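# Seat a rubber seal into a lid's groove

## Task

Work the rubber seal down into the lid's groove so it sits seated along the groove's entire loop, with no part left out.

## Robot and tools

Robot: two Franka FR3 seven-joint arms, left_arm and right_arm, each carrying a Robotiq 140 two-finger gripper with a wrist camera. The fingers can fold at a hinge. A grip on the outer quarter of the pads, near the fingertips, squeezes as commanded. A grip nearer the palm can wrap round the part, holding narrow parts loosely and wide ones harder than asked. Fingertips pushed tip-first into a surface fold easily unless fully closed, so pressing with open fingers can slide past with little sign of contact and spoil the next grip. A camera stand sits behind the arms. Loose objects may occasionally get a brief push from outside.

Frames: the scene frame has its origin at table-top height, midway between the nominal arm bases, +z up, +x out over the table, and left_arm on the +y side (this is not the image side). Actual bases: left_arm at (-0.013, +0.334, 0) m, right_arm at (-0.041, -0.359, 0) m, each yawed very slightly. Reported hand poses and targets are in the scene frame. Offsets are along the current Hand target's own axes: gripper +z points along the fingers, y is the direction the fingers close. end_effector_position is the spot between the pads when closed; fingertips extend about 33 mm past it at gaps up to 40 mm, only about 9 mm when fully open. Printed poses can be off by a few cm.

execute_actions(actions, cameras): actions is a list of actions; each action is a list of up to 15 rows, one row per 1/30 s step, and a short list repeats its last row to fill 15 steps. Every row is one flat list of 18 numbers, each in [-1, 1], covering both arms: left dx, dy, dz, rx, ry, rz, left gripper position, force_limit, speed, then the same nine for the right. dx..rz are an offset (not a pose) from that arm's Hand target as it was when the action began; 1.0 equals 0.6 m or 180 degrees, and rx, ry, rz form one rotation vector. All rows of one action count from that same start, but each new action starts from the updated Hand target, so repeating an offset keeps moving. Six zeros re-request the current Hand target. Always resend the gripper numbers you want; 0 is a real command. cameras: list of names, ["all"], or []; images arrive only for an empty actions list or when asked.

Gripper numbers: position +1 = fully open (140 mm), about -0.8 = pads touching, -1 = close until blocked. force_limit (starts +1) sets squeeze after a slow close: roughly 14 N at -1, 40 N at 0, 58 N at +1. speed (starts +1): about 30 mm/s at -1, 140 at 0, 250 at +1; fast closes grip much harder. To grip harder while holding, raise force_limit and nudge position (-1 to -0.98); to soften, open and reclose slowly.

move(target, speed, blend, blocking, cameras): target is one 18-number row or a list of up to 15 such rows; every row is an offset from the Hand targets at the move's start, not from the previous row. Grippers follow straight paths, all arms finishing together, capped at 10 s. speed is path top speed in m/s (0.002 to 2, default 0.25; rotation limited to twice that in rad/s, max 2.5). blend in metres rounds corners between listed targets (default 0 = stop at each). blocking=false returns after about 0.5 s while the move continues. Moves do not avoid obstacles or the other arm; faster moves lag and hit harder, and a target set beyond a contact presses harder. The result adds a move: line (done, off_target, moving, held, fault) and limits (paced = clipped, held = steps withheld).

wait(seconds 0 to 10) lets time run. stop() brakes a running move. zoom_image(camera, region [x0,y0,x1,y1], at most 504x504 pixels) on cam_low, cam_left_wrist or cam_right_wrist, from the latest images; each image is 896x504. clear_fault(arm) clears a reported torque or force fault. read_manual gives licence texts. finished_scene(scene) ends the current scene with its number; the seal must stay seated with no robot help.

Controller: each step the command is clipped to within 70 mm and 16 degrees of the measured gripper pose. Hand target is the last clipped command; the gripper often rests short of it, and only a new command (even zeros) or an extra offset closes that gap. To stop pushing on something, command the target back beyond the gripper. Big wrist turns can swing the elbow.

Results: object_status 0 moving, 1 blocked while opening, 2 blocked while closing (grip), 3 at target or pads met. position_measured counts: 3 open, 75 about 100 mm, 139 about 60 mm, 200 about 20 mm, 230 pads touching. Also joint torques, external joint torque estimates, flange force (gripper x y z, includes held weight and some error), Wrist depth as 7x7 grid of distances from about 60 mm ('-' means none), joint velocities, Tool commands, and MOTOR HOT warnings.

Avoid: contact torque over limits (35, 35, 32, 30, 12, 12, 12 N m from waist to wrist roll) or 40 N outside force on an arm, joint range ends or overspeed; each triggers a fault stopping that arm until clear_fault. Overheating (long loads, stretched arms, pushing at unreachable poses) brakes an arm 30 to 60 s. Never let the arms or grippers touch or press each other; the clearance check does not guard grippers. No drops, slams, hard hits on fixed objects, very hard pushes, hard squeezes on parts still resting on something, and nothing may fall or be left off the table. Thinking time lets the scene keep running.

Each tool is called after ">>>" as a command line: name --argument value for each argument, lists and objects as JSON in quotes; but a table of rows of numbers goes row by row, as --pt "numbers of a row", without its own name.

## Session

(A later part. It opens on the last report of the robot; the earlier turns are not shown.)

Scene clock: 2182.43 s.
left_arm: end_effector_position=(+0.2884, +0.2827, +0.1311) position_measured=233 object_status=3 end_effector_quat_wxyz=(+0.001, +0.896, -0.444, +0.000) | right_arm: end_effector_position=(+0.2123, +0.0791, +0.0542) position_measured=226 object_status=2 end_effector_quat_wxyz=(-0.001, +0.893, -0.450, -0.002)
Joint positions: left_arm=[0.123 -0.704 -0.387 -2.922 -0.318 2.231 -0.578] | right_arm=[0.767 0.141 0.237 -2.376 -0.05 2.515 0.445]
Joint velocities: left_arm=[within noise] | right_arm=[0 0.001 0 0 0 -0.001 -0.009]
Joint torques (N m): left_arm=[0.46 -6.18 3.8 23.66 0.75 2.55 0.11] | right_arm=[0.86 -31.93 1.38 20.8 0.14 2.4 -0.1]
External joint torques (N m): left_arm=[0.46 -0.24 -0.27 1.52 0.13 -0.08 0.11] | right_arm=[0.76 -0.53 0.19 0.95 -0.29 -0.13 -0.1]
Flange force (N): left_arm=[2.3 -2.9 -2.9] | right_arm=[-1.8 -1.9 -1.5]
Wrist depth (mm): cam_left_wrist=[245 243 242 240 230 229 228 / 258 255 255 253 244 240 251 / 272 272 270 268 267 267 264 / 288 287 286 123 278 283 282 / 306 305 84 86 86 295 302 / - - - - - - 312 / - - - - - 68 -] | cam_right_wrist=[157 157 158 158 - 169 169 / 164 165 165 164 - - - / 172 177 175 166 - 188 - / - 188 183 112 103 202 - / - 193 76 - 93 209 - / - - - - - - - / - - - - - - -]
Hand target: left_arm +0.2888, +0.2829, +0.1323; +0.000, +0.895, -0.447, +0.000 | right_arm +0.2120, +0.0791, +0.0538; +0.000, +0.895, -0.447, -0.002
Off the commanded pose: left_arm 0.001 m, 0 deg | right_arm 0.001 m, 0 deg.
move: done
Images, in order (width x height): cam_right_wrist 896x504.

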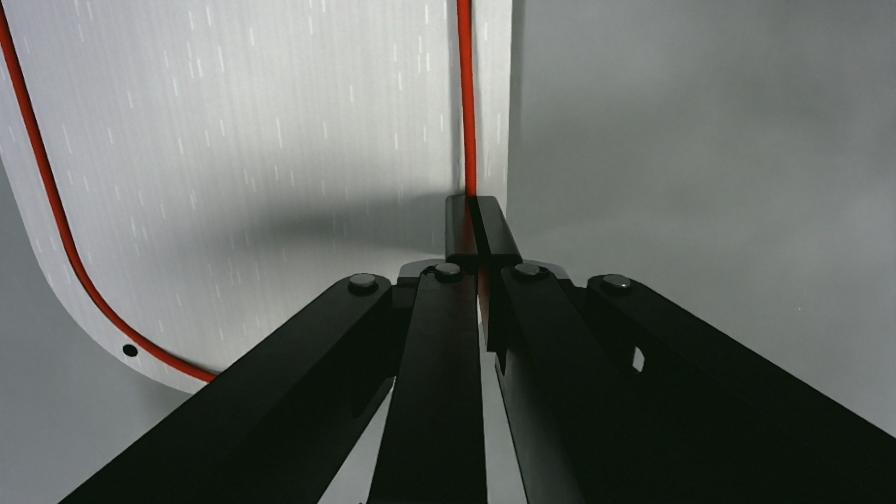

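>>> move --pt "0 0 0 0 0 0 -1 -0.5 0 -0.001 -0.005 0.0 0 0 0 -1 -0.5 -1" --pt "0 0 0 0 0 0 -1 -0.5 0 -0.001 -0.005 0.0065 0 0 0 -1 -0.5 -1" --speed '[0.03, 0.02]' --cameras '["cam_right_wrist"]'

>>> zoom_image --camera "cam_right_wrist" --region '[390, 20, 570, 200]'

Scene clock: 2190.63 s.
left_arm: end_effector_position=(+0.2884, +0.2827, +0.1311) position_measured=233 object_status=3 end_effector_quat_wxyz=(+0.001, +0.896, -0.444, +0.000) | right_arm: end_effector_position=(+0.2131, +0.0808, +0.0503) position_measured=226 object_status=2 end_effector_quat_wxyz=(+0.001, +0.894, -0.448, -0.002)
Joint positions: left_arm=[0.123 -0.704 -0.387 -2.922 -0.318 2.231 -0.578] | right_arm=[0.767 0.157 0.237 -2.365 -0.055 2.515 0.443]
Joint velocities: left_arm=[within noise] | right_arm=[0.002 0 0.001 -0.001 -0.003 0.004 -0.001]
Joint torques (N m): left_arm=[0.46 -6.14 3.74 23.69 0.77 2.53 0.04] | right_arm=[1.11 -32.42 0.7 20.1 -0.07 2.69 -0.13]
External joint torques (N m): left_arm=[0.48 -0.18 -0.32 1.51 0.15 -0.11 0.04] | right_arm=[1.06 -0.59 -0.57 0.37 -0.5 0.18 -0.13]
Flange force (N): left_arm=[2.6 -3.0 -2.9] | right_arm=[-0.7 -0.1 -0.2]
Wrist depth (mm): cam_left_wrist=[245 244 243 241 229 228 228 / 257 256 259 254 244 245 250 / 273 271 269 268 268 265 265 / 290 287 286 124 279 282 281 / 305 305 84 86 86 297 298 / 330 - - - - - 311 / - - - - - 68 -] | cam_right_wrist=[151 152 152 153 - - 166 / 158 160 161 161 - - - / 169 169 170 169 - - - / 180 179 174 122 - 195 - / 187 191 76 - 93 - - / - - - - - - - / - - - - - - -]
Hand target: left_arm +0.2888, +0.2829, +0.1323; +0.000, +0.895, -0.447, +0.000 | right_arm +0.2140, +0.0814, +0.0499; +0.000, +0.895, -0.447, -0.002
Off the commanded pose: left_arm 0.001 m, 0 deg | right_arm 0.001 m, 0 deg.
move: done
Images, in order (width x height): cam_right_wrist 896x504.

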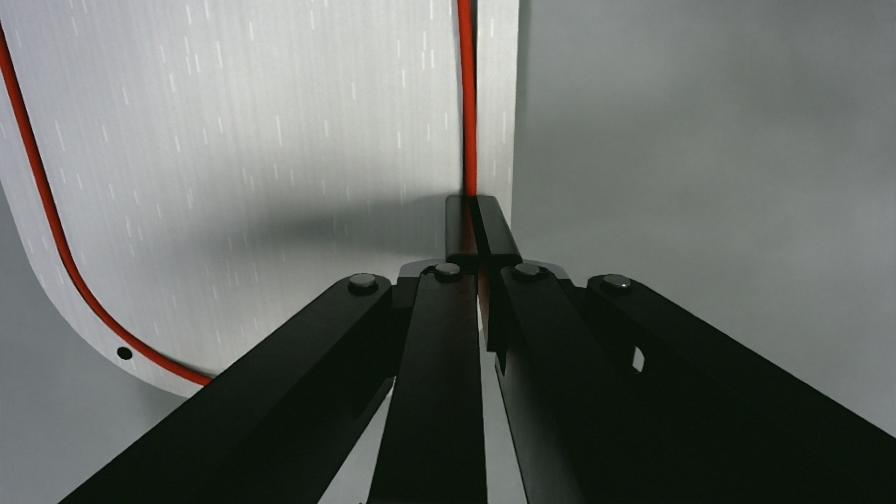

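Scaled by 2.800 from the camera's 896x504 image, which has a finer 1280x720 frame.

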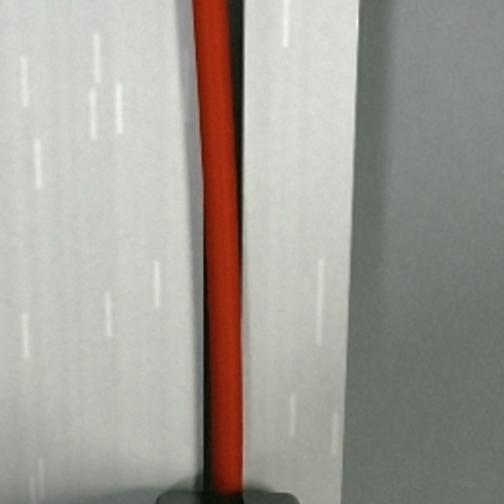

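>>> move --pt "0 0 0 0 0 0 -1 -0.5 0 0 0 0.0012 0 0 0 -1 -0.5 -1" --pt "0 0 0 0 0 0 -1 -0.5 0 0 0 0.0012 0 0 0 -0.562 -0.5 -1" --pt "0 0 0 0 0 0 -1 -0.5 0 0 0 -0.02 0 0 0 -0.562 -0.5 -1" --pt "0 0 0 0 0 0 -1 -0.5 0 0 0 -0.02 0 0 0 -1 -0.5 0" --pt "0 0 0 0 0 0 -1 -0.5 0 0 0 0.0115 0 0 0 -1 -0.5 0" --pt "0 0 0 0 0 0 -1 -0.5 0 0 0 -0.0085 0 0 0 -1 -0.5 0" --speed '[0.02, 0.03, 0.05, 0.05, 0.04, 0.06]' --cameras '["cam_right_wrist"]'

>>> zoom_image --camera "cam_right_wrist" --region '[390, 20, 570, 200]'

Scene clock: 2206.67 s.
left_arm: end_effector_position=(+0.2884, +0.2827, +0.1311) position_measured=233 object_status=3 end_effector_quat_wxyz=(+0.001, +0.896, -0.444, +0.000) | right_arm: end_effector_position=(+0.2138, +0.0815, +0.0539) position_measured=233 object_status=3 end_effector_quat_wxyz=(+0.000, +0.895, -0.446, -0.001)
Joint positions: left_arm=[0.123 -0.704 -0.387 -2.922 -0.318 2.231 -0.578] | right_arm=[0.769 0.15 0.236 -2.364 -0.055 2.51 0.439]
Joint velocities: left_arm=[within noise] | right_arm=[0.001 0.001 0 -0.001 0.004 -0.003 -0.001]
Joint torques (N m): left_arm=[0.43 -6.15 3.74 23.66 0.77 2.56 0.09] | right_arm=[0.78 -33.65 0.78 20.43 0.96 2.3 -0.14]
External joint torques (N m): left_arm=[0.42 -0.18 -0.34 1.4 0.16 -0.09 0.09] | right_arm=[0.8 -1.76 -0.37 0.41 0.52 -0.25 -0.14]
Flange force (N): left_arm=[2.4 -2.8 -2.6] | right_arm=[0.9 2.8 -5.0]
Wrist depth (mm): cam_left_wrist=[243 243 240 241 230 227 229 / 257 255 255 254 245 241 251 / 272 270 270 267 267 265 264 / 289 289 286 124 279 281 278 / 305 306 84 86 86 296 297 / 328 - - - - - 311 / - - - - - 67 -] | cam_right_wrist=[- 155 154 157 168 - - / 163 164 168 166 - 180 - / 173 174 174 174 - 187 - / - 185 182 112 109 199 - / - 193 76 77 93 - - / - - - - - - - / - - - - - - -]
Hand target: left_arm +0.2888, +0.2829, +0.1323; +0.000, +0.895, -0.447, +0.000 | right_arm +0.2140, +0.0814, +0.0550; +0.000, +0.895, -0.447, -0.002
Off the commanded pose: left_arm 0.001 m, 0 deg | right_arm 0.001 m, 0 deg.
move: done
Images, in order (width x height): cam_right_wrist 896x504.

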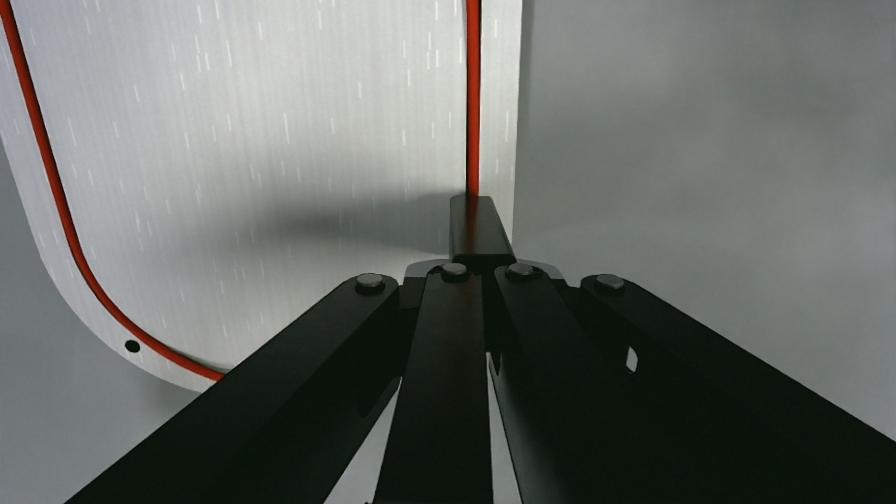

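Scaled by 2.800 from the camera's 896x504 image, which has a finer 1280x720 frame.

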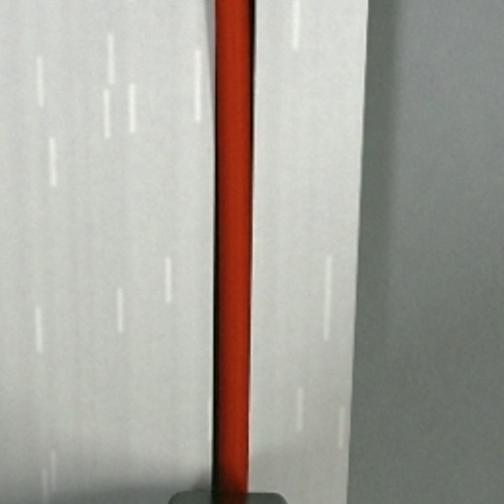

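>>> move --pt "0 0 0 0 0 0 -1 -0.5 0 0.0367 0 0 0 0 0 -1 -0.5 0" --pt "0 0 0 0 0 0 -1 -0.5 0 0.0367 0 0.02 0 0 0 -1 -0.5 0" --pt "0 0 0 0 0 0 -1 -0.5 0 0.0367 0 0 0 0 0 -1 -0.5 0" --pt "0 0 0 0 0 0 -1 -0.5 0 0.0733 0 0 0 0 0 -1 -0.5 0" --pt "0 0 0 0 0 0 -1 -0.5 0 0.0733 0 0.02 0 0 0 -1 -0.5 0" --pt "0 0 0 0 0 0 -1 -0.5 0 0.0733 0 0 0 0 0 -1 -0.5 0" --pt "0 0 0 0 0 0 -1 -0.5 0 0.11 0 0 0 0 0 -1 -0.5 0" --pt "0 0 0 0 0 0 -1 -0.5 0 0.11 0 0.02 0 0 0 -1 -0.5 0" --pt "0 0 0 0 0 0 -1 -0.5 0 0.11 0 0 0 0 0 -1 -0.5 0" --speed '[0.1, 0.05, 0.08, 0.1, 0.05, 0.08, 0.1, 0.05, 0.08]' --blend '[0.003, 0, 0.003, 0.003, 0, 0.003, 0.003, 0, 0]' --cameras '["cam_right_wrist"]'

>>> zoom_image --camera "cam_right_wrist" --region '[390, 20, 570, 200]'

Scene clock: 2224.67 s.
left_arm: end_effector_position=(+0.2884, +0.2827, +0.1311) position_measured=233 object_status=3 end_effector_quat_wxyz=(+0.001, +0.896, -0.444, +0.000) | right_arm: end_effector_position=(+0.2538, +0.0289, +0.0540) position_measured=233 object_status=3 end_effector_quat_wxyz=(-0.001, +0.894, -0.448, -0.001)
Joint positions: left_arm=[0.123 -0.704 -0.387 -2.922 -0.318 2.231 -0.578] | right_arm=[0.679 0.095 0.201 -2.439 -0.029 2.532 0.301]
Joint velocities: left_arm=[within noise] | right_arm=[0 0 0 0.002 0 -0.003 -0.006]
Joint torques (N m): left_arm=[0.43 -6.19 3.74 23.74 0.76 2.56 0.05] | right_arm=[0.76 -31.85 0.34 19.95 0.85 2.23 -0.21]
External joint torques (N m): left_arm=[0.41 -0.29 -0.35 1.59 0.14 -0.08 0.05] | right_arm=[0.78 -1.8 -0.27 0.18 0.42 -0.33 -0.21]
Flange force (N): left_arm=[2.6 -2.7 -3.1] | right_arm=[0.9 3.7 -5.5]
Wrist depth (mm): cam_left_wrist=[244 243 241 244 228 229 229 / 258 256 256 253 241 240 250 / 280 271 270 268 268 265 264 / 288 288 285 123 280 282 279 / 306 306 84 87 86 297 296 / 326 - - - - - 310 / - - - - - 67 -] | cam_right_wrist=[- 156 156 157 - - - / 162 167 167 164 - 175 - / 176 175 175 176 195 - - / 184 185 182 117 194 - - / 195 193 76 77 93 - - / - - - - - - - / - - - - - - -]
Hand target: left_arm +0.2888, +0.2829, +0.1323; +0.000, +0.895, -0.447, +0.000 | right_arm +0.2537, +0.0286, +0.0548; +0.000, +0.895, -0.447, -0.002
Off the commanded pose: left_arm 0.001 m, 0 deg | right_arm 0.001 m, 0 deg.
move: done
Images, in order (width x height): cam_right_wrist 896x504.

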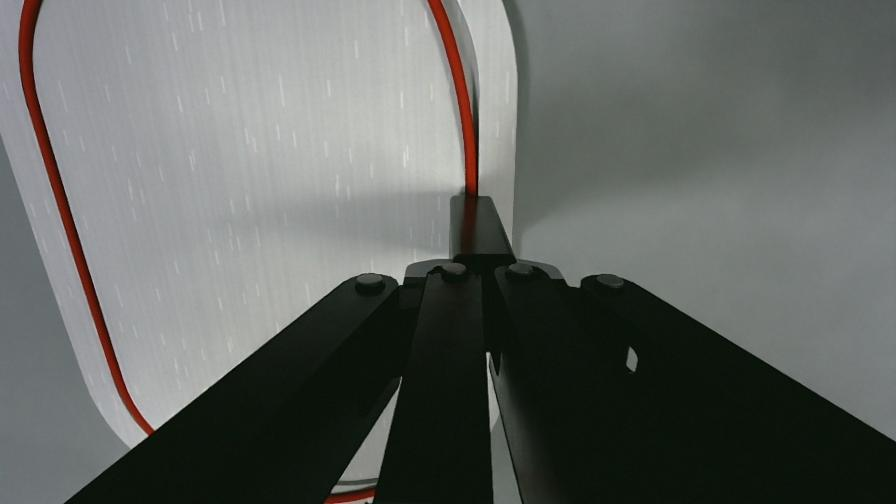

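Scaled by 2.800 from the camera's 896x504 image, which has a finer 1280x720 frame.

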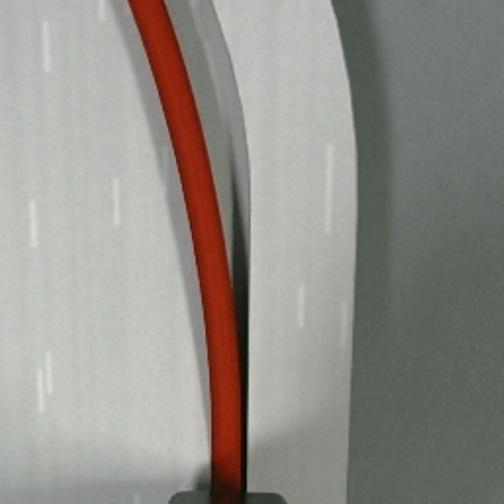

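>>> move --target '[0,0,0,0,0,0,-1,-0.5,0, 0.03,0.0,-0.07,0,0,0,-1,-0.5,0]' --speed 0.12 --cameras '["cam_right_wrist"]'

>>> zoom_image --camera "cam_right_wrist" --region '[280, 0, 540, 220]'

Scene clock: 2237.93 s.
left_arm: end_effector_position=(+0.2884, +0.2827, +0.1311) position_measured=233 object_status=3 end_effector_quat_wxyz=(+0.001, +0.896, -0.444, +0.000) | right_arm: end_effector_position=(+0.2644, +0.0147, +0.0960) position_measured=233 object_status=3 end_effector_quat_wxyz=(+0.000, +0.894, -0.448, -0.001)
Joint positions: left_arm=[0.123 -0.704 -0.387 -2.922 -0.318 2.231 -0.578] | right_arm=[0.659 -0.008 0.188 -2.433 0.005 2.425 0.24]
Joint velocities: left_arm=[within noise] | right_arm=[0 0 -0.001 0 -0.001 -0.002 -0.005]
Joint torques (N m): left_arm=[0.48 -6.23 3.76 23.77 0.76 2.55 0.08] | right_arm=[0.81 -29.72 -0.85 21.43 0.95 2.31 -0.19]
External joint torques (N m): left_arm=[0.47 -0.35 -0.33 1.59 0.14 -0.09 0.08] | right_arm=[0.84 -1.67 -0.76 0.28 0.46 -0.25 -0.19]
Flange force (N): left_arm=[2.3 -2.6 -3.3] | right_arm=[1.2 3.7 -4.6]
Wrist depth (mm): cam_left_wrist=[244 243 242 241 229 228 229 / 258 255 254 253 244 243 251 / 272 270 270 267 267 266 264 / 288 288 284 124 278 283 280 / 307 305 84 86 86 293 298 / 327 - - - - - 310 / - - - - - 68 -] | cam_right_wrist=[- 194 195 194 - 207 - / - 205 207 - 220 219 - / 223 215 216 220 - - - / - 230 230 110 108 244 244 / - - 76 77 93 - - / - - - - - - - / - - - - - - -]
Hand target: left_arm +0.2888, +0.2829, +0.1323; +0.000, +0.895, -0.447, +0.000 | right_arm +0.2646, +0.0142, +0.0968; +0.000, +0.895, -0.447, -0.002
Off the commanded pose: left_arm 0.001 m, 0 deg | right_arm 0.001 m, 0 deg.
move: done
Images, in order (width x height): cam_right_wrist 896x504.

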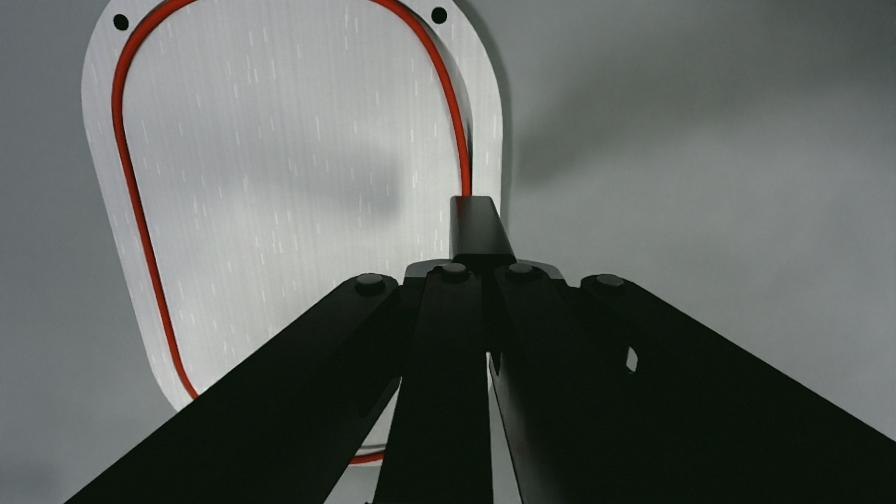

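Scaled by 1.938 from the camera's 896x504 image, which has a finer 1280x720 frame.

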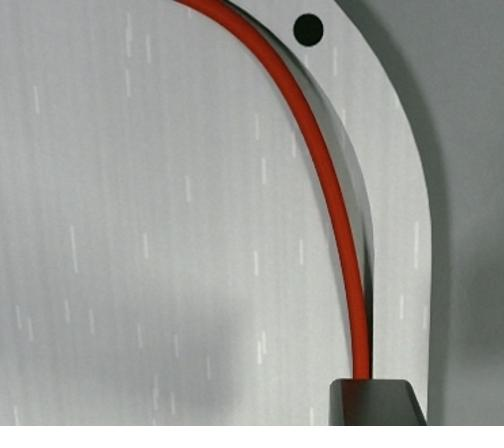

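>>> move --pt "0 0 0 0 0 0 -1 -0.5 0 0.0423 -0.004 0.0672 0 0 0 -1 -0.5 0" --pt "0 0 0 0 0 0 -1 -0.5 0 0.0423 -0.004 0.0833 0 0 0 -1 -0.5 0" --pt "0 0 0 0 0 0 -1 -0.5 0 0.0428 0.0018 0.0833 0 0 0 -1 -0.5 0" --pt "0 0 0 0 0 0 -1 -0.5 0 0.0428 0.0018 0.0905 0 0 0 -1 -0.5 0" --pt "0 0 0 0 0 0 -1 -0.5 0 0.0428 0.0018 0.0672 0 0 0 -1 -0.5 0" --pt "0 0 0 0 0 0 -1 -0.5 0 0.0625 -0.007 0.0672 0 0 0 -1 -0.5 0" --pt "0 0 0 0 0 0 -1 -0.5 0 0.0625 -0.007 0.0833 0 0 0 -1 -0.5 0" --pt "0 0 0 0 0 0 -1 -0.5 0 0.0637 0.0013 0.0833 0 0 0 -1 -0.5 0" --pt "0 0 0 0 0 0 -1 -0.5 0 0.0637 0.0013 0.0905 0 0 0 -1 -0.5 0" --pt "0 0 0 0 0 0 -1 -0.5 0 0.0637 0.0013 0.0672 0 0 0 -1 -0.5 0" --speed '[0.12, 0.06, 0.025, 0.04, 0.08, 0.08, 0.06, 0.025, 0.04, 0.08]' --blend '[0.002, 0.001, 0.001, 0, 0.003, 0.002, 0.001, 0.001, 0, 0]' --cameras '["cam_right_wrist"]'

>>> zoom_image --camera "cam_right_wrist" --region '[340, 0, 560, 220]'

Scene clock: 2287.77 s.
left_arm: end_effector_position=(+0.2884, +0.2827, +0.1311) position_measured=233 object_status=3 end_effector_quat_wxyz=(+0.001, +0.896, -0.444, +0.000) | right_arm: end_effector_position=(+0.2872, -0.0156, +0.0560) position_measured=233 object_status=3 end_effector_quat_wxyz=(-0.001, +0.894, -0.447, -0.001)
Joint positions: left_arm=[0.123 -0.704 -0.387 -2.922 -0.318 2.231 -0.578] | right_arm=[0.617 0.058 0.151 -2.481 -0.012 2.54 0.173]
Joint velocities: left_arm=[within noise] | right_arm=[0 0 0.001 0.001 0.001 -0.004 -0.003]
Joint torques (N m): left_arm=[0.38 -6.13 3.67 23.77 0.74 2.56 0.12] | right_arm=[0.65 -30.86 -0.18 19.77 0.87 2.32 -0.25]
External joint torques (N m): left_arm=[0.41 -0.13 -0.39 1.57 0.12 -0.08 0.11] | right_arm=[0.67 -1.89 -0.46 0.21 0.45 -0.23 -0.25]
Flange force (N): left_arm=[3.0 -3.2 -2.7] | right_arm=[1.0 4.0 -5.5]
Wrist depth (mm): cam_left_wrist=[243 245 242 241 230 228 228 / 258 255 255 253 241 239 257 / 273 274 270 267 267 265 264 / 290 287 287 123 278 281 282 / 301 307 84 86 86 296 297 / 334 - - - - - 313 / - - - - - 68 -] | cam_right_wrist=[- 162 168 170 - - 169 / 167 168 167 - - - - / 176 175 177 175 189 189 - / 187 187 187 117 - - - / 198 - 76 77 93 - 215 / - - - - - - - / - - - - - - -]
Hand target: left_arm +0.2888, +0.2829, +0.1323; +0.000, +0.895, -0.447, +0.000 | right_arm +0.2869, -0.0168, +0.0564; +0.000, +0.895, -0.447, -0.002
Off the commanded pose: left_arm 0.001 m, 0 deg | right_arm 0.001 m, 0 deg.
move: done
Images, in order (width x height): cam_right_wrist 896x504.

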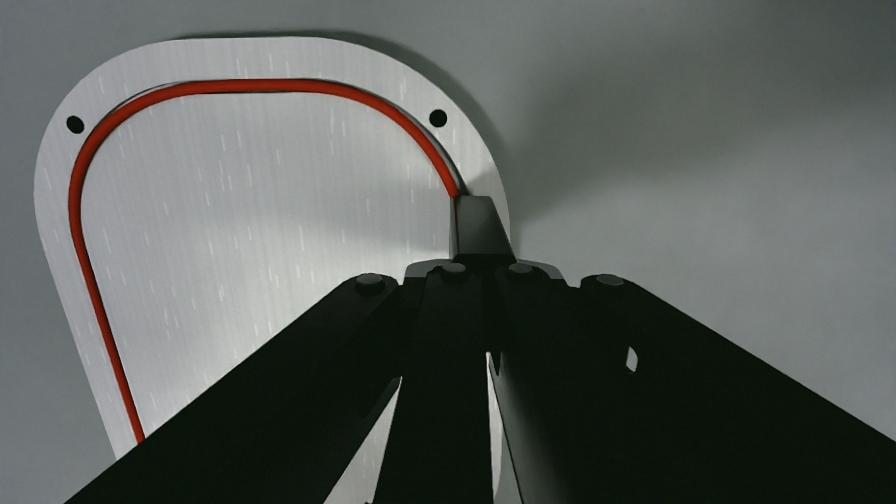

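Scaled by 2.291 from the camera's 896x504 image, which has a finer 1280x720 frame.

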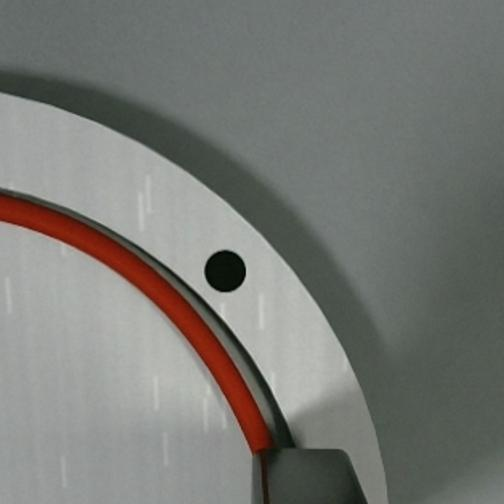

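>>> move --pt "0 0 0 0 0 0 -1 -0.5 0 0.029 -0.0118 0 0 0 0 -1 -0.5 0" --pt "0 0 0 0 0 0 -1 -0.5 0 0.029 -0.0118 0.016 0 0 0 -1 -0.5 0" --pt "0 0 0 0 0 0 -1 -0.5 0 0.0313 -0.0055 0.016 0 0 0 -1 -0.5 0" --pt "0 0 0 0 0 0 -1 -0.5 0 0.0313 -0.0055 0.0237 0 0 0 -1 -0.5 0" --pt "0 0 0 0 0 0 -1 -0.5 0 0.0313 -0.0055 0 0 0 0 -1 -0.5 0" --pt "0 0 0 0 0 0 -1 -0.5 0 0.048 -0.0215 0 0 0 0 -1 -0.5 0" --pt "0 0 0 0 0 0 -1 -0.5 0 0.048 -0.0215 0.016 0 0 0 -1 -0.5 0" --pt "0 0 0 0 0 0 -1 -0.5 0 0.0522 -0.0142 0.016 0 0 0 -1 -0.5 0" --pt "0 0 0 0 0 0 -1 -0.5 0 0.0522 -0.0142 0.0237 0 0 0 -1 -0.5 0" --pt "0 0 0 0 0 0 -1 -0.5 0 0.0522 -0.0142 0 0 0 0 -1 -0.5 0" --speed '[0.08, 0.06, 0.025, 0.04, 0.08, 0.08, 0.06, 0.025, 0.04, 0.08]' --blend '[0.002, 0.001, 0.001, 0, 0.003, 0.002, 0.001, 0.001, 0, 0]'

>>> move --pt "0 0 0 0 0 0 -1 -0.5 0 0.0083 -0.0171 0 0 0 0 -1 -0.5 0" --pt "0 0 0 0 0 0 -1 -0.5 0 0.0083 -0.0171 0.016 0 0 0 -1 -0.5 0" --pt "0 0 0 0 0 0 -1 -0.5 0 0.0125 -0.0120 0.016 0 0 0 -1 -0.5 0" --pt "0 0 0 0 0 0 -1 -0.5 0 0.0125 -0.0120 0.0237 0 0 0 -1 -0.5 0" --pt "0 0 0 0 0 0 -1 -0.5 0 0.0125 -0.0120 0 0 0 0 -1 -0.5 0" --pt "0 0 0 0 0 0 -1 -0.5 0 0.0193 -0.0280 0 0 0 0 -1 -0.5 0" --pt "0 0 0 0 0 0 -1 -0.5 0 0.0193 -0.0280 0.016 0 0 0 -1 -0.5 0" --pt "0 0 0 0 0 0 -1 -0.5 0 0.0227 -0.0248 0.016 0 0 0 -1 -0.5 0" --pt "0 0 0 0 0 0 -1 -0.5 0 0.0227 -0.0248 0.0237 0 0 0 -1 -0.5 0" --pt "0 0 0 0 0 0 -1 -0.5 0 0.0227 -0.0248 -0.01 0 0 0 -1 -0.5 0" --speed '[0.08, 0.06, 0.025, 0.04, 0.08, 0.08, 0.06, 0.025, 0.04, 0.08]' --blend '[0.002, 0.001, 0.001, 0, 0.003, 0.002, 0.001, 0.001, 0, 0]' --cameras '["cam_right_wrist"]'

>>> zoom_image --camera "cam_right_wrist" --region '[100, 60, 500, 320]'

Scene clock: 2330.30 s.
left_arm: end_effector_position=(+0.2884, +0.2827, +0.1311) position_measured=233 object_status=3 end_effector_quat_wxyz=(+0.001, +0.896, -0.444, +0.000) | right_arm: end_effector_position=(+0.3127, -0.0355, +0.0558) position_measured=233 object_status=3 end_effector_quat_wxyz=(-0.001, +0.894, -0.447, -0.001)
Joint positions: left_arm=[0.123 -0.704 -0.387 -2.922 -0.318 2.231 -0.578] | right_arm=[0.577 0.069 0.123 -2.466 -0.011 2.536 0.105]
Joint velocities: left_arm=[within noise] | right_arm=[0 0 0.001 0 0.001 -0.003 0]
Joint torques (N m): left_arm=[0.41 -6.18 3.79 23.66 0.77 2.55 0.11] | right_arm=[0.48 -31.39 -0.24 19.94 0.9 2.29 -0.21]
External joint torques (N m): left_arm=[0.39 -0.3 -0.28 1.55 0.15 -0.07 0.11] | right_arm=[0.45 -1.85 -0.58 0.25 0.48 -0.28 -0.21]
Flange force (N): left_arm=[2.3 -2.7 -3.1] | right_arm=[0.9 3.7 -5.4]
Wrist depth (mm): cam_left_wrist=[245 244 242 241 229 228 229 / 258 256 254 254 239 240 251 / 273 272 270 267 267 266 266 / 287 287 286 123 280 282 281 / 308 305 84 86 86 296 299 / 326 - - - - - 312 / - - - - - 67 -] | cam_right_wrist=[- 170 - - 170 170 - / - 177 - 180 - 178 - / - 176 176 176 - - - / - 187 186 117 - - - / - 197 76 77 93 - - / - - - - - - - / - - - - - - -]
Hand target: left_arm +0.2888, +0.2829, +0.1323; +0.000, +0.895, -0.447, +0.000 | right_arm +0.3125, -0.0367, +0.0562; +0.000, +0.895, -0.447, -0.002
Off the commanded pose: left_arm 0.001 m, 0 deg | right_arm 0.001 m, 0 deg.
move: done

Scene clock: 2332.93 s.
left_arm: end_effector_position=(+0.2884, +0.2827, +0.1311) position_measured=233 object_status=3 end_effector_quat_wxyz=(+0.001, +0.896, -0.444, +0.000) | right_arm: end_effector_position=(+0.3325, -0.0380, +0.0614) position_measured=233 object_status=3 end_effector_quat_wxyz=(-0.001, +0.894, -0.447, -0.001)
Joint positions: left_arm=[0.123 -0.704 -0.387 -2.922 -0.318 2.231 -0.578] | right_arm=[0.56 0.09 0.11 -2.419 -0.013 2.508 0.076]
Joint velocities: left_arm=[within noise] | right_arm=[0 -0.001 0 0.001 0.001 -0.004 -0.003]
Joint torques (N m): left_arm=[0.43 -6.22 3.75 23.8 0.77 2.55 0.1] | right_arm=[0.52 -32.34 -0.05 20.34 0.92 2.32 -0.3]
External joint torques (N m): left_arm=[0.49 -0.23 -0.27 1.59 0.15 -0.08 0.1] | right_arm=[0.58 -1.71 -0.35 0.29 0.48 -0.24 -0.3]
Flange force (N): left_arm=[2.5 -3.2 -3.1] | right_arm=[0.6 3.2 -4.8]
Wrist depth (mm): cam_left_wrist=[243 243 241 245 230 229 234 / 258 257 256 254 243 242 251 / 273 271 269 269 269 266 264 / 288 289 286 123 280 281 281 / 307 305 84 86 86 295 299 / 328 - - - - - 312 / - - - - - 67 -] | cam_right_wrist=[- - - - - 175 - / - - - - - - - / - - 182 182 - - - / - 193 193 112 204 - - / - 202 76 77 93 218 - / - - - - - - 232 / - - - - - - -]
Hand target: left_arm +0.2888, +0.2829, +0.1323; +0.000, +0.895, -0.447, +0.000 | right_arm +0.3326, -0.0387, +0.0622; +0.000, +0.895, -0.447, -0.002
Off the commanded pose: left_arm 0.001 m, 0 deg | right_arm 0.001 m, 0 deg.
move: done
Images, in order (width x height): cam_right_wrist 896x504.

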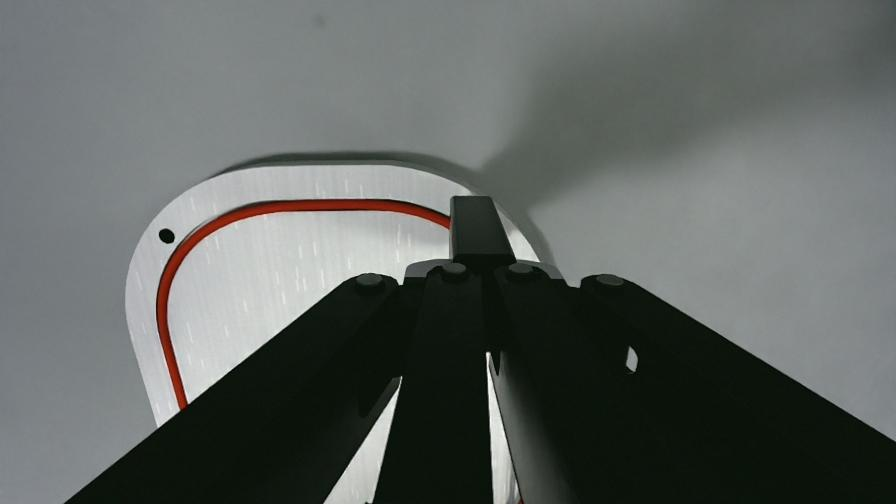

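Scaled by 1.260 from the camera's 896x504 image, which has a finer 1280x720 frame.

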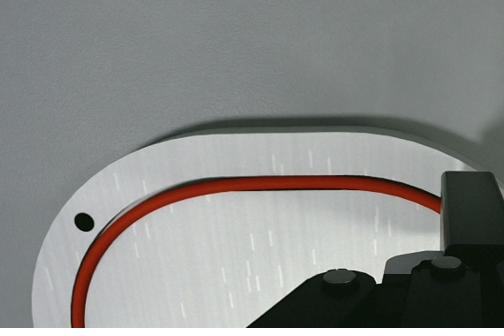

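>>> move --target '[0,0,0,0,0,0,-1,-0.5,0, -0.1,-0.06,-0.115,0,0,0,-1,-0.5,0]' --speed 0.15 --cameras '["cam_right_wrist"]'

>>> zoom_image --camera "cam_right_wrist" --region '[320, 0, 580, 220]'

>>> zoom_image --camera "cam_right_wrist" --region '[140, 0, 400, 220]'

Scene clock: 2345.10 s.
left_arm: end_effector_position=(+0.2884, +0.2827, +0.1311) position_measured=233 object_status=3 end_effector_quat_wxyz=(+0.001, +0.896, -0.444, +0.000) | right_arm: end_effector_position=(+0.3262, +0.0310, +0.1319) position_measured=233 object_status=3 end_effector_quat_wxyz=(-0.002, +0.896, -0.444, -0.001)
Joint positions: left_arm=[0.123 -0.704 -0.387 -2.922 -0.318 2.231 -0.578] | right_arm=[0.62 0.07 0.158 -2.225 -0.01 2.297 0.173]
Joint velocities: left_arm=[within noise] | right_arm=[0.001 0.001 0.001 0.001 0 -0.002 0.004]
Joint torques (N m): left_arm=[0.46 -6.24 3.72 23.71 0.76 2.57 0.11] | right_arm=[1.29 -32.84 -0.02 23.37 0.54 2.41 0.17]
External joint torques (N m): left_arm=[0.48 -0.31 -0.33 1.5 0.14 -0.08 0.11] | right_arm=[1.18 -0.48 -0.53 0.76 -0.01 -0.16 0.18]
Flange force (N): left_arm=[2.2 -2.7 -3.0] | right_arm=[-1.3 -1.5 -1.7]
Wrist depth (mm): cam_left_wrist=[242 244 241 241 229 229 230 / 265 257 254 254 239 241 250 / 273 271 272 267 264 265 264 / 289 287 285 124 283 283 279 / 307 305 84 86 86 294 299 / 328 - - - - - 315 / - - - - - 67 -] | cam_right_wrist=[- - 227 226 - - - / - - - - 252 - - / 257 - 251 - 253 - - / - - 266 112 261 - - / - - 76 77 93 - - / - - - - - - - / - - - - - - -]
Hand target: left_arm +0.2888, +0.2829, +0.1323; +0.000, +0.895, -0.447, +0.000 | right_arm +0.3255, +0.0308, +0.1313; +0.000, +0.895, -0.447, -0.002
Off the commanded pose: left_arm 0.001 m, 0 deg | right_arm 0.001 m, 0 deg.
move: done
Images, in order (width x height): cam_right_wrist 896x504.

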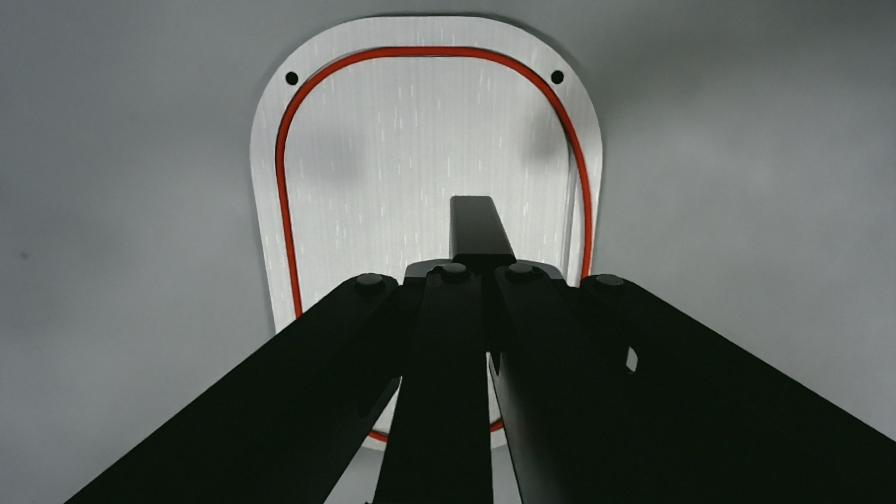

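Scaled by 1.938 from the camera's 896x504 image, which has a finer 1280x720 frame.

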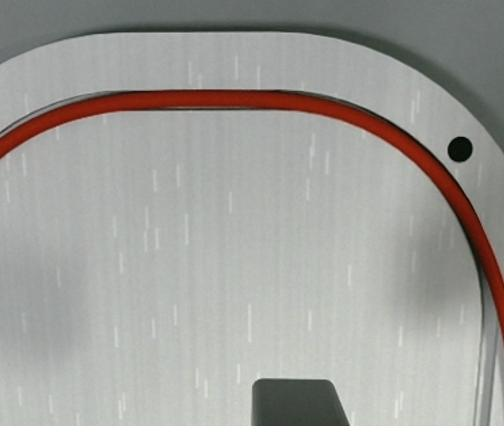

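Scaled by 1.938 from the camera's 896x504 image, which has a finer 1280x720 frame.

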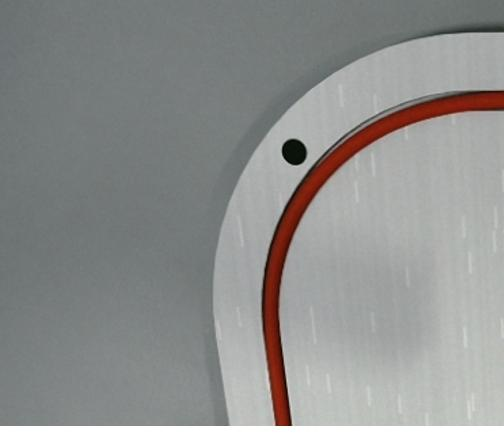

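>>> move --target '[0,0,0,0,0,0,-1,-0.5,0, 0.0,0.105,0.118,0,0,0,-1,-0.5,0]' --speed 0.15 --cameras '["cam_right_wrist"]'

>>> zoom_image --camera "cam_right_wrist" --region '[360, 0, 580, 210]'

Scene clock: 2373.83 s.
left_arm: end_effector_position=(+0.2884, +0.2827, +0.1311) position_measured=233 object_status=3 end_effector_quat_wxyz=(+0.001, +0.896, -0.444, +0.000) | right_arm: end_effector_position=(+0.2751, -0.0082, +0.0600) position_measured=233 object_status=3 end_effector_quat_wxyz=(+0.002, +0.896, -0.445, -0.002)
Joint positions: left_arm=[0.123 -0.704 -0.387 -2.922 -0.318 2.231 -0.578] | right_arm=[0.629 0.046 0.168 -2.481 -0.008 2.522 0.194]
Joint velocities: left_arm=[within noise] | right_arm=[0.001 0 -0.001 -0.001 0 0.004 0.003]
Joint torques (N m): left_arm=[0.43 -6.2 3.77 23.68 0.76 2.55 0.11] | right_arm=[1.48 -30.29 0.18 19.55 0.57 2.61 0.12]
External joint torques (N m): left_arm=[0.4 -0.37 -0.31 1.65 0.14 -0.06 0.11] | right_arm=[1.61 -1.7 0.05 -0.19 0.14 0.07 0.12]
Flange force (N): left_arm=[2.3 -2.6 -3.3] | right_arm=[-1.1 5.3 -3.7]
Wrist depth (mm): cam_left_wrist=[246 245 242 241 229 228 231 / 257 256 256 255 240 240 251 / 271 271 271 269 267 266 264 / 288 289 287 123 280 282 281 / 305 305 84 86 86 292 296 / - - - - - - 314 / - - - - - 67 -] | cam_right_wrist=[162 161 162 - - - - / 169 170 170 171 - 184 - / 179 179 181 182 192 - - / 190 190 190 117 - - - / 202 203 76 77 93 - - / - - - - - - - / - - - - - - -]
Hand target: left_arm +0.2888, +0.2829, +0.1323; +0.000, +0.895, -0.447, +0.000 | right_arm +0.2750, -0.0069, +0.0606; +0.000, +0.895, -0.447, -0.002
Off the commanded pose: left_arm 0.001 m, 0 deg | right_arm 0.001 m, 0 deg.
move: done
Images, in order (width x height): cam_right_wrist 896x504.

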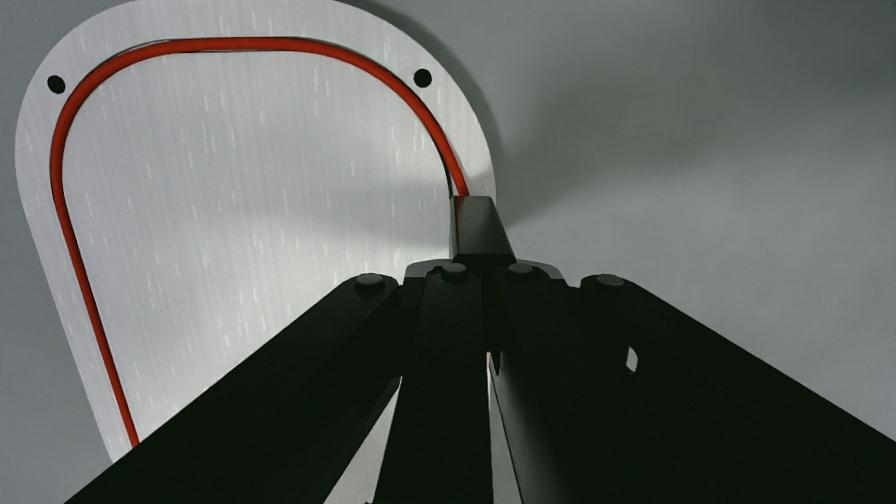

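Scaled by 2.291 from the camera's 896x504 image, which has a finer 1280x720 frame.

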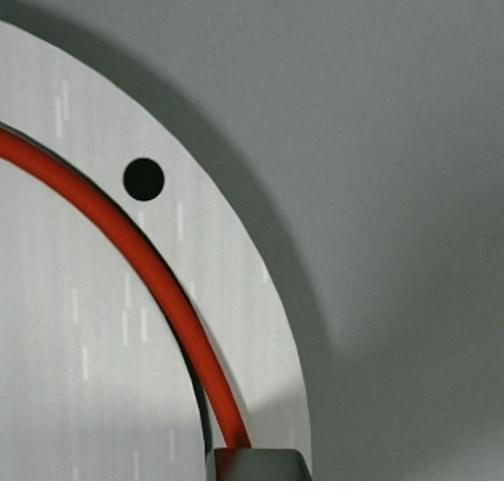

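>>> move --pt "0 0 0 0 0 0 -1 -0.5 0 0.0323 -0.0065 0.006 0 0 0 -1 -0.5 0" --pt "0 0 0 0 0 0 -1 -0.5 0 0.0323 -0.0065 0.023 0 0 0 -1 -0.5 0" --pt "0 0 0 0 0 0 -1 -0.5 0 0.0303 -0.0128 0.023 0 0 0 -1 -0.5 0" --pt "0 0 0 0 0 0 -1 -0.5 0 0.0303 -0.0128 0.031 0 0 0 -1 -0.5 0" --pt "0 0 0 0 0 0 -1 -0.5 0 0.0303 -0.0128 0.007 0 0 0 -1 -0.5 0" --pt "0 0 0 0 0 0 -1 -0.5 0 -0.0033 0.006 0.007 0 0 0 -1 -0.5 0" --pt "0 0 0 0 0 0 -1 -0.5 0 -0.0033 0.006 0.023 0 0 0 -1 -0.5 0" --pt "0 0 0 0 0 0 -1 -0.5 0 -0.0033 -0.009 0.023 0 0 0 -1 -0.5 0" --pt "0 0 0 0 0 0 -1 -0.5 0 -0.0033 -0.009 0.031 0 0 0 -1 -0.5 0" --pt "0 0 0 0 0 0 -1 -0.5 0 -0.0033 -0.009 0.006 0 0 0 -1 -0.5 0" --speed '[0.08, 0.06, 0.025, 0.04, 0.08, 0.08, 0.06, 0.025, 0.04, 0.08]' --blend '[0.002, 0.001, 0.001, 0, 0.003, 0.002, 0.001, 0.001, 0, 0]' --cameras '["cam_right_wrist"]'

>>> zoom_image --camera "cam_right_wrist" --region '[360, 0, 580, 210]'

Scene clock: 2417.40 s.
left_arm: end_effector_position=(+0.2884, +0.2827, +0.1311) position_measured=233 object_status=3 end_effector_quat_wxyz=(+0.001, +0.896, -0.444, +0.000) | right_arm: end_effector_position=(+0.2781, -0.0011, +0.0564) position_measured=233 object_status=3 end_effector_quat_wxyz=(-0.001, +0.895, -0.446, -0.001)
Joint positions: left_arm=[0.123 -0.704 -0.387 -2.922 -0.318 2.231 -0.578] | right_arm=[0.632 0.069 0.171 -2.465 -0.016 2.534 0.208]
Joint velocities: left_arm=[within noise] | right_arm=[0.001 0 0.001 0 0 -0.005 0]
Joint torques (N m): left_arm=[0.45 -6.19 3.77 23.73 0.76 2.55 0.1] | right_arm=[0.64 -31.28 -0.21 20.01 0.89 2.28 -0.14]
External joint torques (N m): left_arm=[0.45 -0.27 -0.3 1.58 0.14 -0.08 0.09] | right_arm=[0.62 -2.01 -0.62 0.36 0.47 -0.28 -0.14]
Flange force (N): left_arm=[2.4 -2.9 -3.1] | right_arm=[1.0 3.7 -5.9]
Wrist depth (mm): cam_left_wrist=[242 242 242 241 230 228 228 / 258 256 256 254 241 238 251 / 273 272 270 268 265 267 265 / 289 287 286 124 281 283 280 / 307 307 84 87 86 296 298 / 329 - - - - - 312 / - - - - - 68 -] | cam_right_wrist=[158 157 157 - - - 173 / - 169 167 167 - - - / - 179 177 177 - - - / 187 186 187 112 - - - / - 199 76 77 93 - 210 / - - - - - - - / - - - - - - -]
Hand target: left_arm +0.2888, +0.2829, +0.1323; +0.000, +0.895, -0.447, +0.000 | right_arm +0.2781, -0.0021, +0.0570; +0.000, +0.895, -0.447, -0.002
Off the commanded pose: left_arm 0.001 m, 0 deg | right_arm 0.001 m, 0 deg.
move: done
Images, in order (width x height): cam_right_wrist 896x504.

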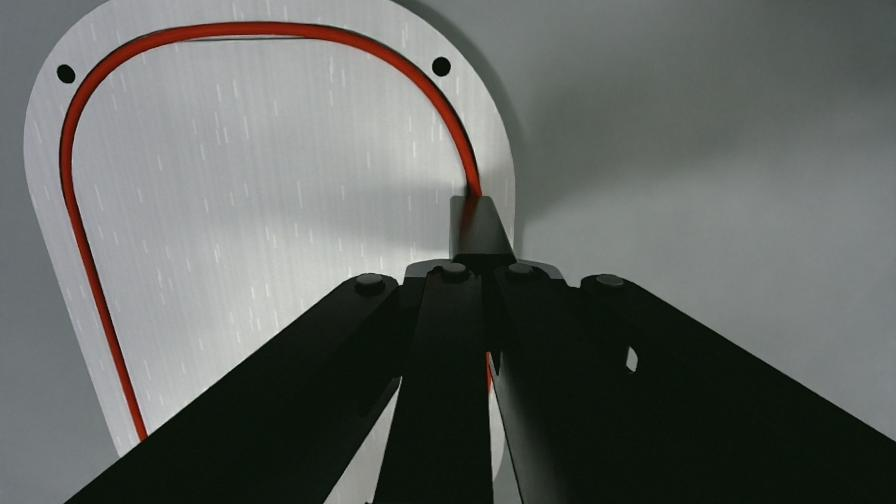

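Scaled by 2.291 from the camera's 896x504 image, which has a finer 1280x720 frame.

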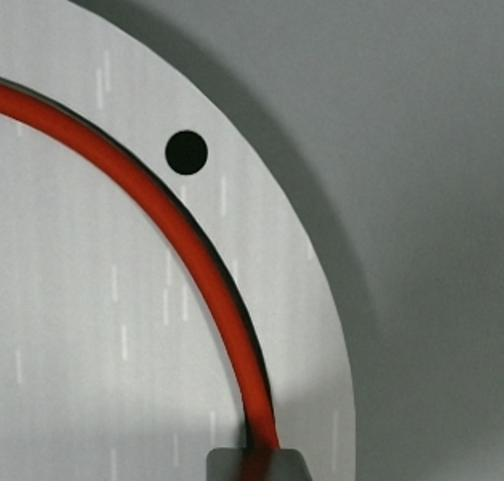

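>>> move --pt "0 0 0 0 0 0 -1 -0.5 0 -0.035 0.0125 0 0 0 0 -1 -0.5 0" --pt "0 0 0 0 0 0 -1 -0.5 0 -0.035 0.0125 0.017 0 0 0 -1 -0.5 0" --pt "0 0 0 0 0 0 -1 -0.5 0 -0.035 0.0002 0.017 0 0 0 -1 -0.5 0" --pt "0 0 0 0 0 0 -1 -0.5 0 -0.035 0.0012 0.025 0 0 0 -1 -0.5 0" --pt "0 0 0 0 0 0 -1 -0.5 0 -0.035 0.0012 0 0 0 0 -1 -0.5 0" --pt "0 0 0 0 0 0 -1 -0.5 0 -0.07 0.0125 0 0 0 0 -1 -0.5 0" --pt "0 0 0 0 0 0 -1 -0.5 0 -0.07 0.0125 0.017 0 0 0 -1 -0.5 0" --pt "0 0 0 0 0 0 -1 -0.5 0 -0.07 0.0002 0.017 0 0 0 -1 -0.5 0" --pt "0 0 0 0 0 0 -1 -0.5 0 -0.07 0.0012 0.025 0 0 0 -1 -0.5 0" --pt "0 0 0 0 0 0 -1 -0.5 0 -0.07 0.0012 0 0 0 0 -1 -0.5 0" --speed '[0.08, 0.06, 0.025, 0.04, 0.08, 0.08, 0.06, 0.025, 0.04, 0.08]' --blend '[0.002, 0.001, 0.001, 0, 0.003, 0.002, 0.001, 0.001, 0, 0]' --cameras '["cam_right_wrist"]'

>>> zoom_image --camera "cam_right_wrist" --region '[360, 0, 580, 210]'

Scene clock: 2435.23 s.
left_arm: end_effector_position=(+0.2884, +0.2827, +0.1311) position_measured=233 object_status=3 end_effector_quat_wxyz=(+0.001, +0.896, -0.444, +0.000) | right_arm: end_effector_position=(+0.2523, +0.0311, +0.0562) position_measured=233 object_status=3 end_effector_quat_wxyz=(-0.001, +0.895, -0.446, -0.001)
Joint positions: left_arm=[0.123 -0.704 -0.387 -2.922 -0.318 2.231 -0.578] | right_arm=[0.682 0.092 0.203 -2.435 -0.028 2.526 0.3]
Joint velocities: left_arm=[within noise] | right_arm=[0 0 0.002 0.001 0 -0.004 0.003]
Joint torques (N m): left_arm=[0.48 -6.18 3.76 23.73 0.77 2.57 0.11] | right_arm=[1.04 -31.71 0.19 20.2 0.88 2.41 -0.06]
External joint torques (N m): left_arm=[0.46 -0.17 -0.34 1.45 0.15 -0.09 0.11] | right_arm=[1.11 -1.67 -0.36 0.34 0.45 -0.16 -0.06]
Flange force (N): left_arm=[2.5 -3.0 -2.7] | right_arm=[0.2 3.2 -4.6]
Wrist depth (mm): cam_left_wrist=[244 242 242 240 230 230 228 / 260 255 255 255 243 240 250 / 272 270 270 268 267 267 265 / 290 287 287 124 279 283 281 / 309 305 84 86 86 297 297 / 328 - - - - - - / - - - - - 68 -] | cam_right_wrist=[159 160 159 160 172 - - / 166 168 167 168 177 - 179 / 174 176 176 175 - - 189 / 186 186 187 117 202 - - / 194 197 76 77 93 - - / - - - - - - - / - - - - - - -]
Hand target: left_arm +0.2888, +0.2829, +0.1323; +0.000, +0.895, -0.447, +0.000 | right_arm +0.2523, +0.0311, +0.0571; +0.000, +0.895, -0.447, -0.002
Off the commanded pose: left_arm 0.001 m, 0 deg | right_arm 0.001 m, 0 deg.
move: done
Images, in order (width x height): cam_right_wrist 896x504.

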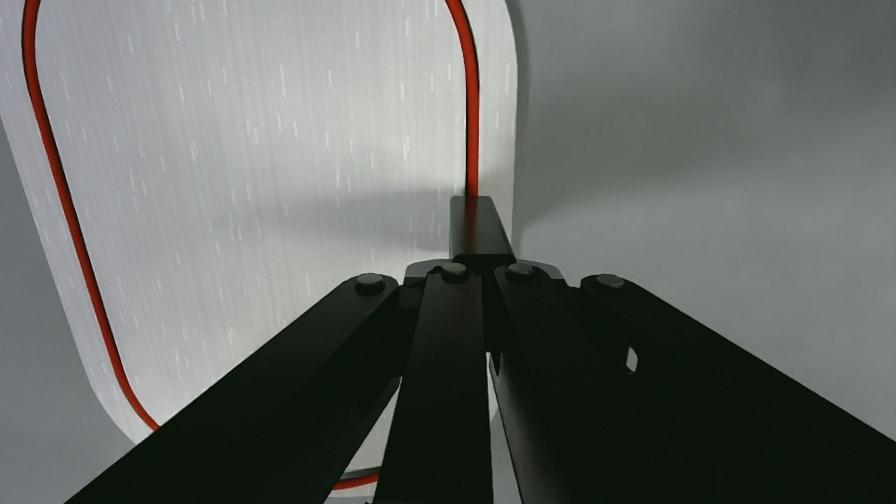

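Scaled by 2.291 from the camera's 896x504 image, which has a finer 1280x720 frame.

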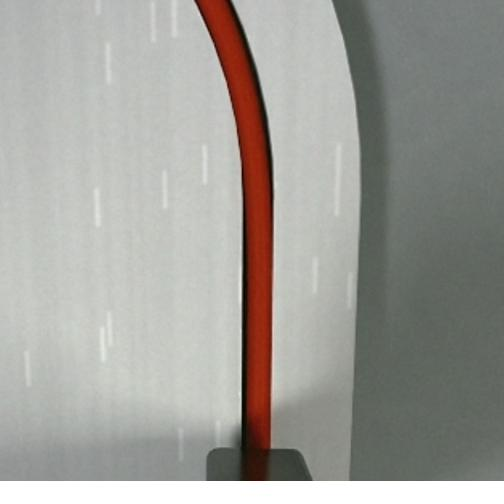

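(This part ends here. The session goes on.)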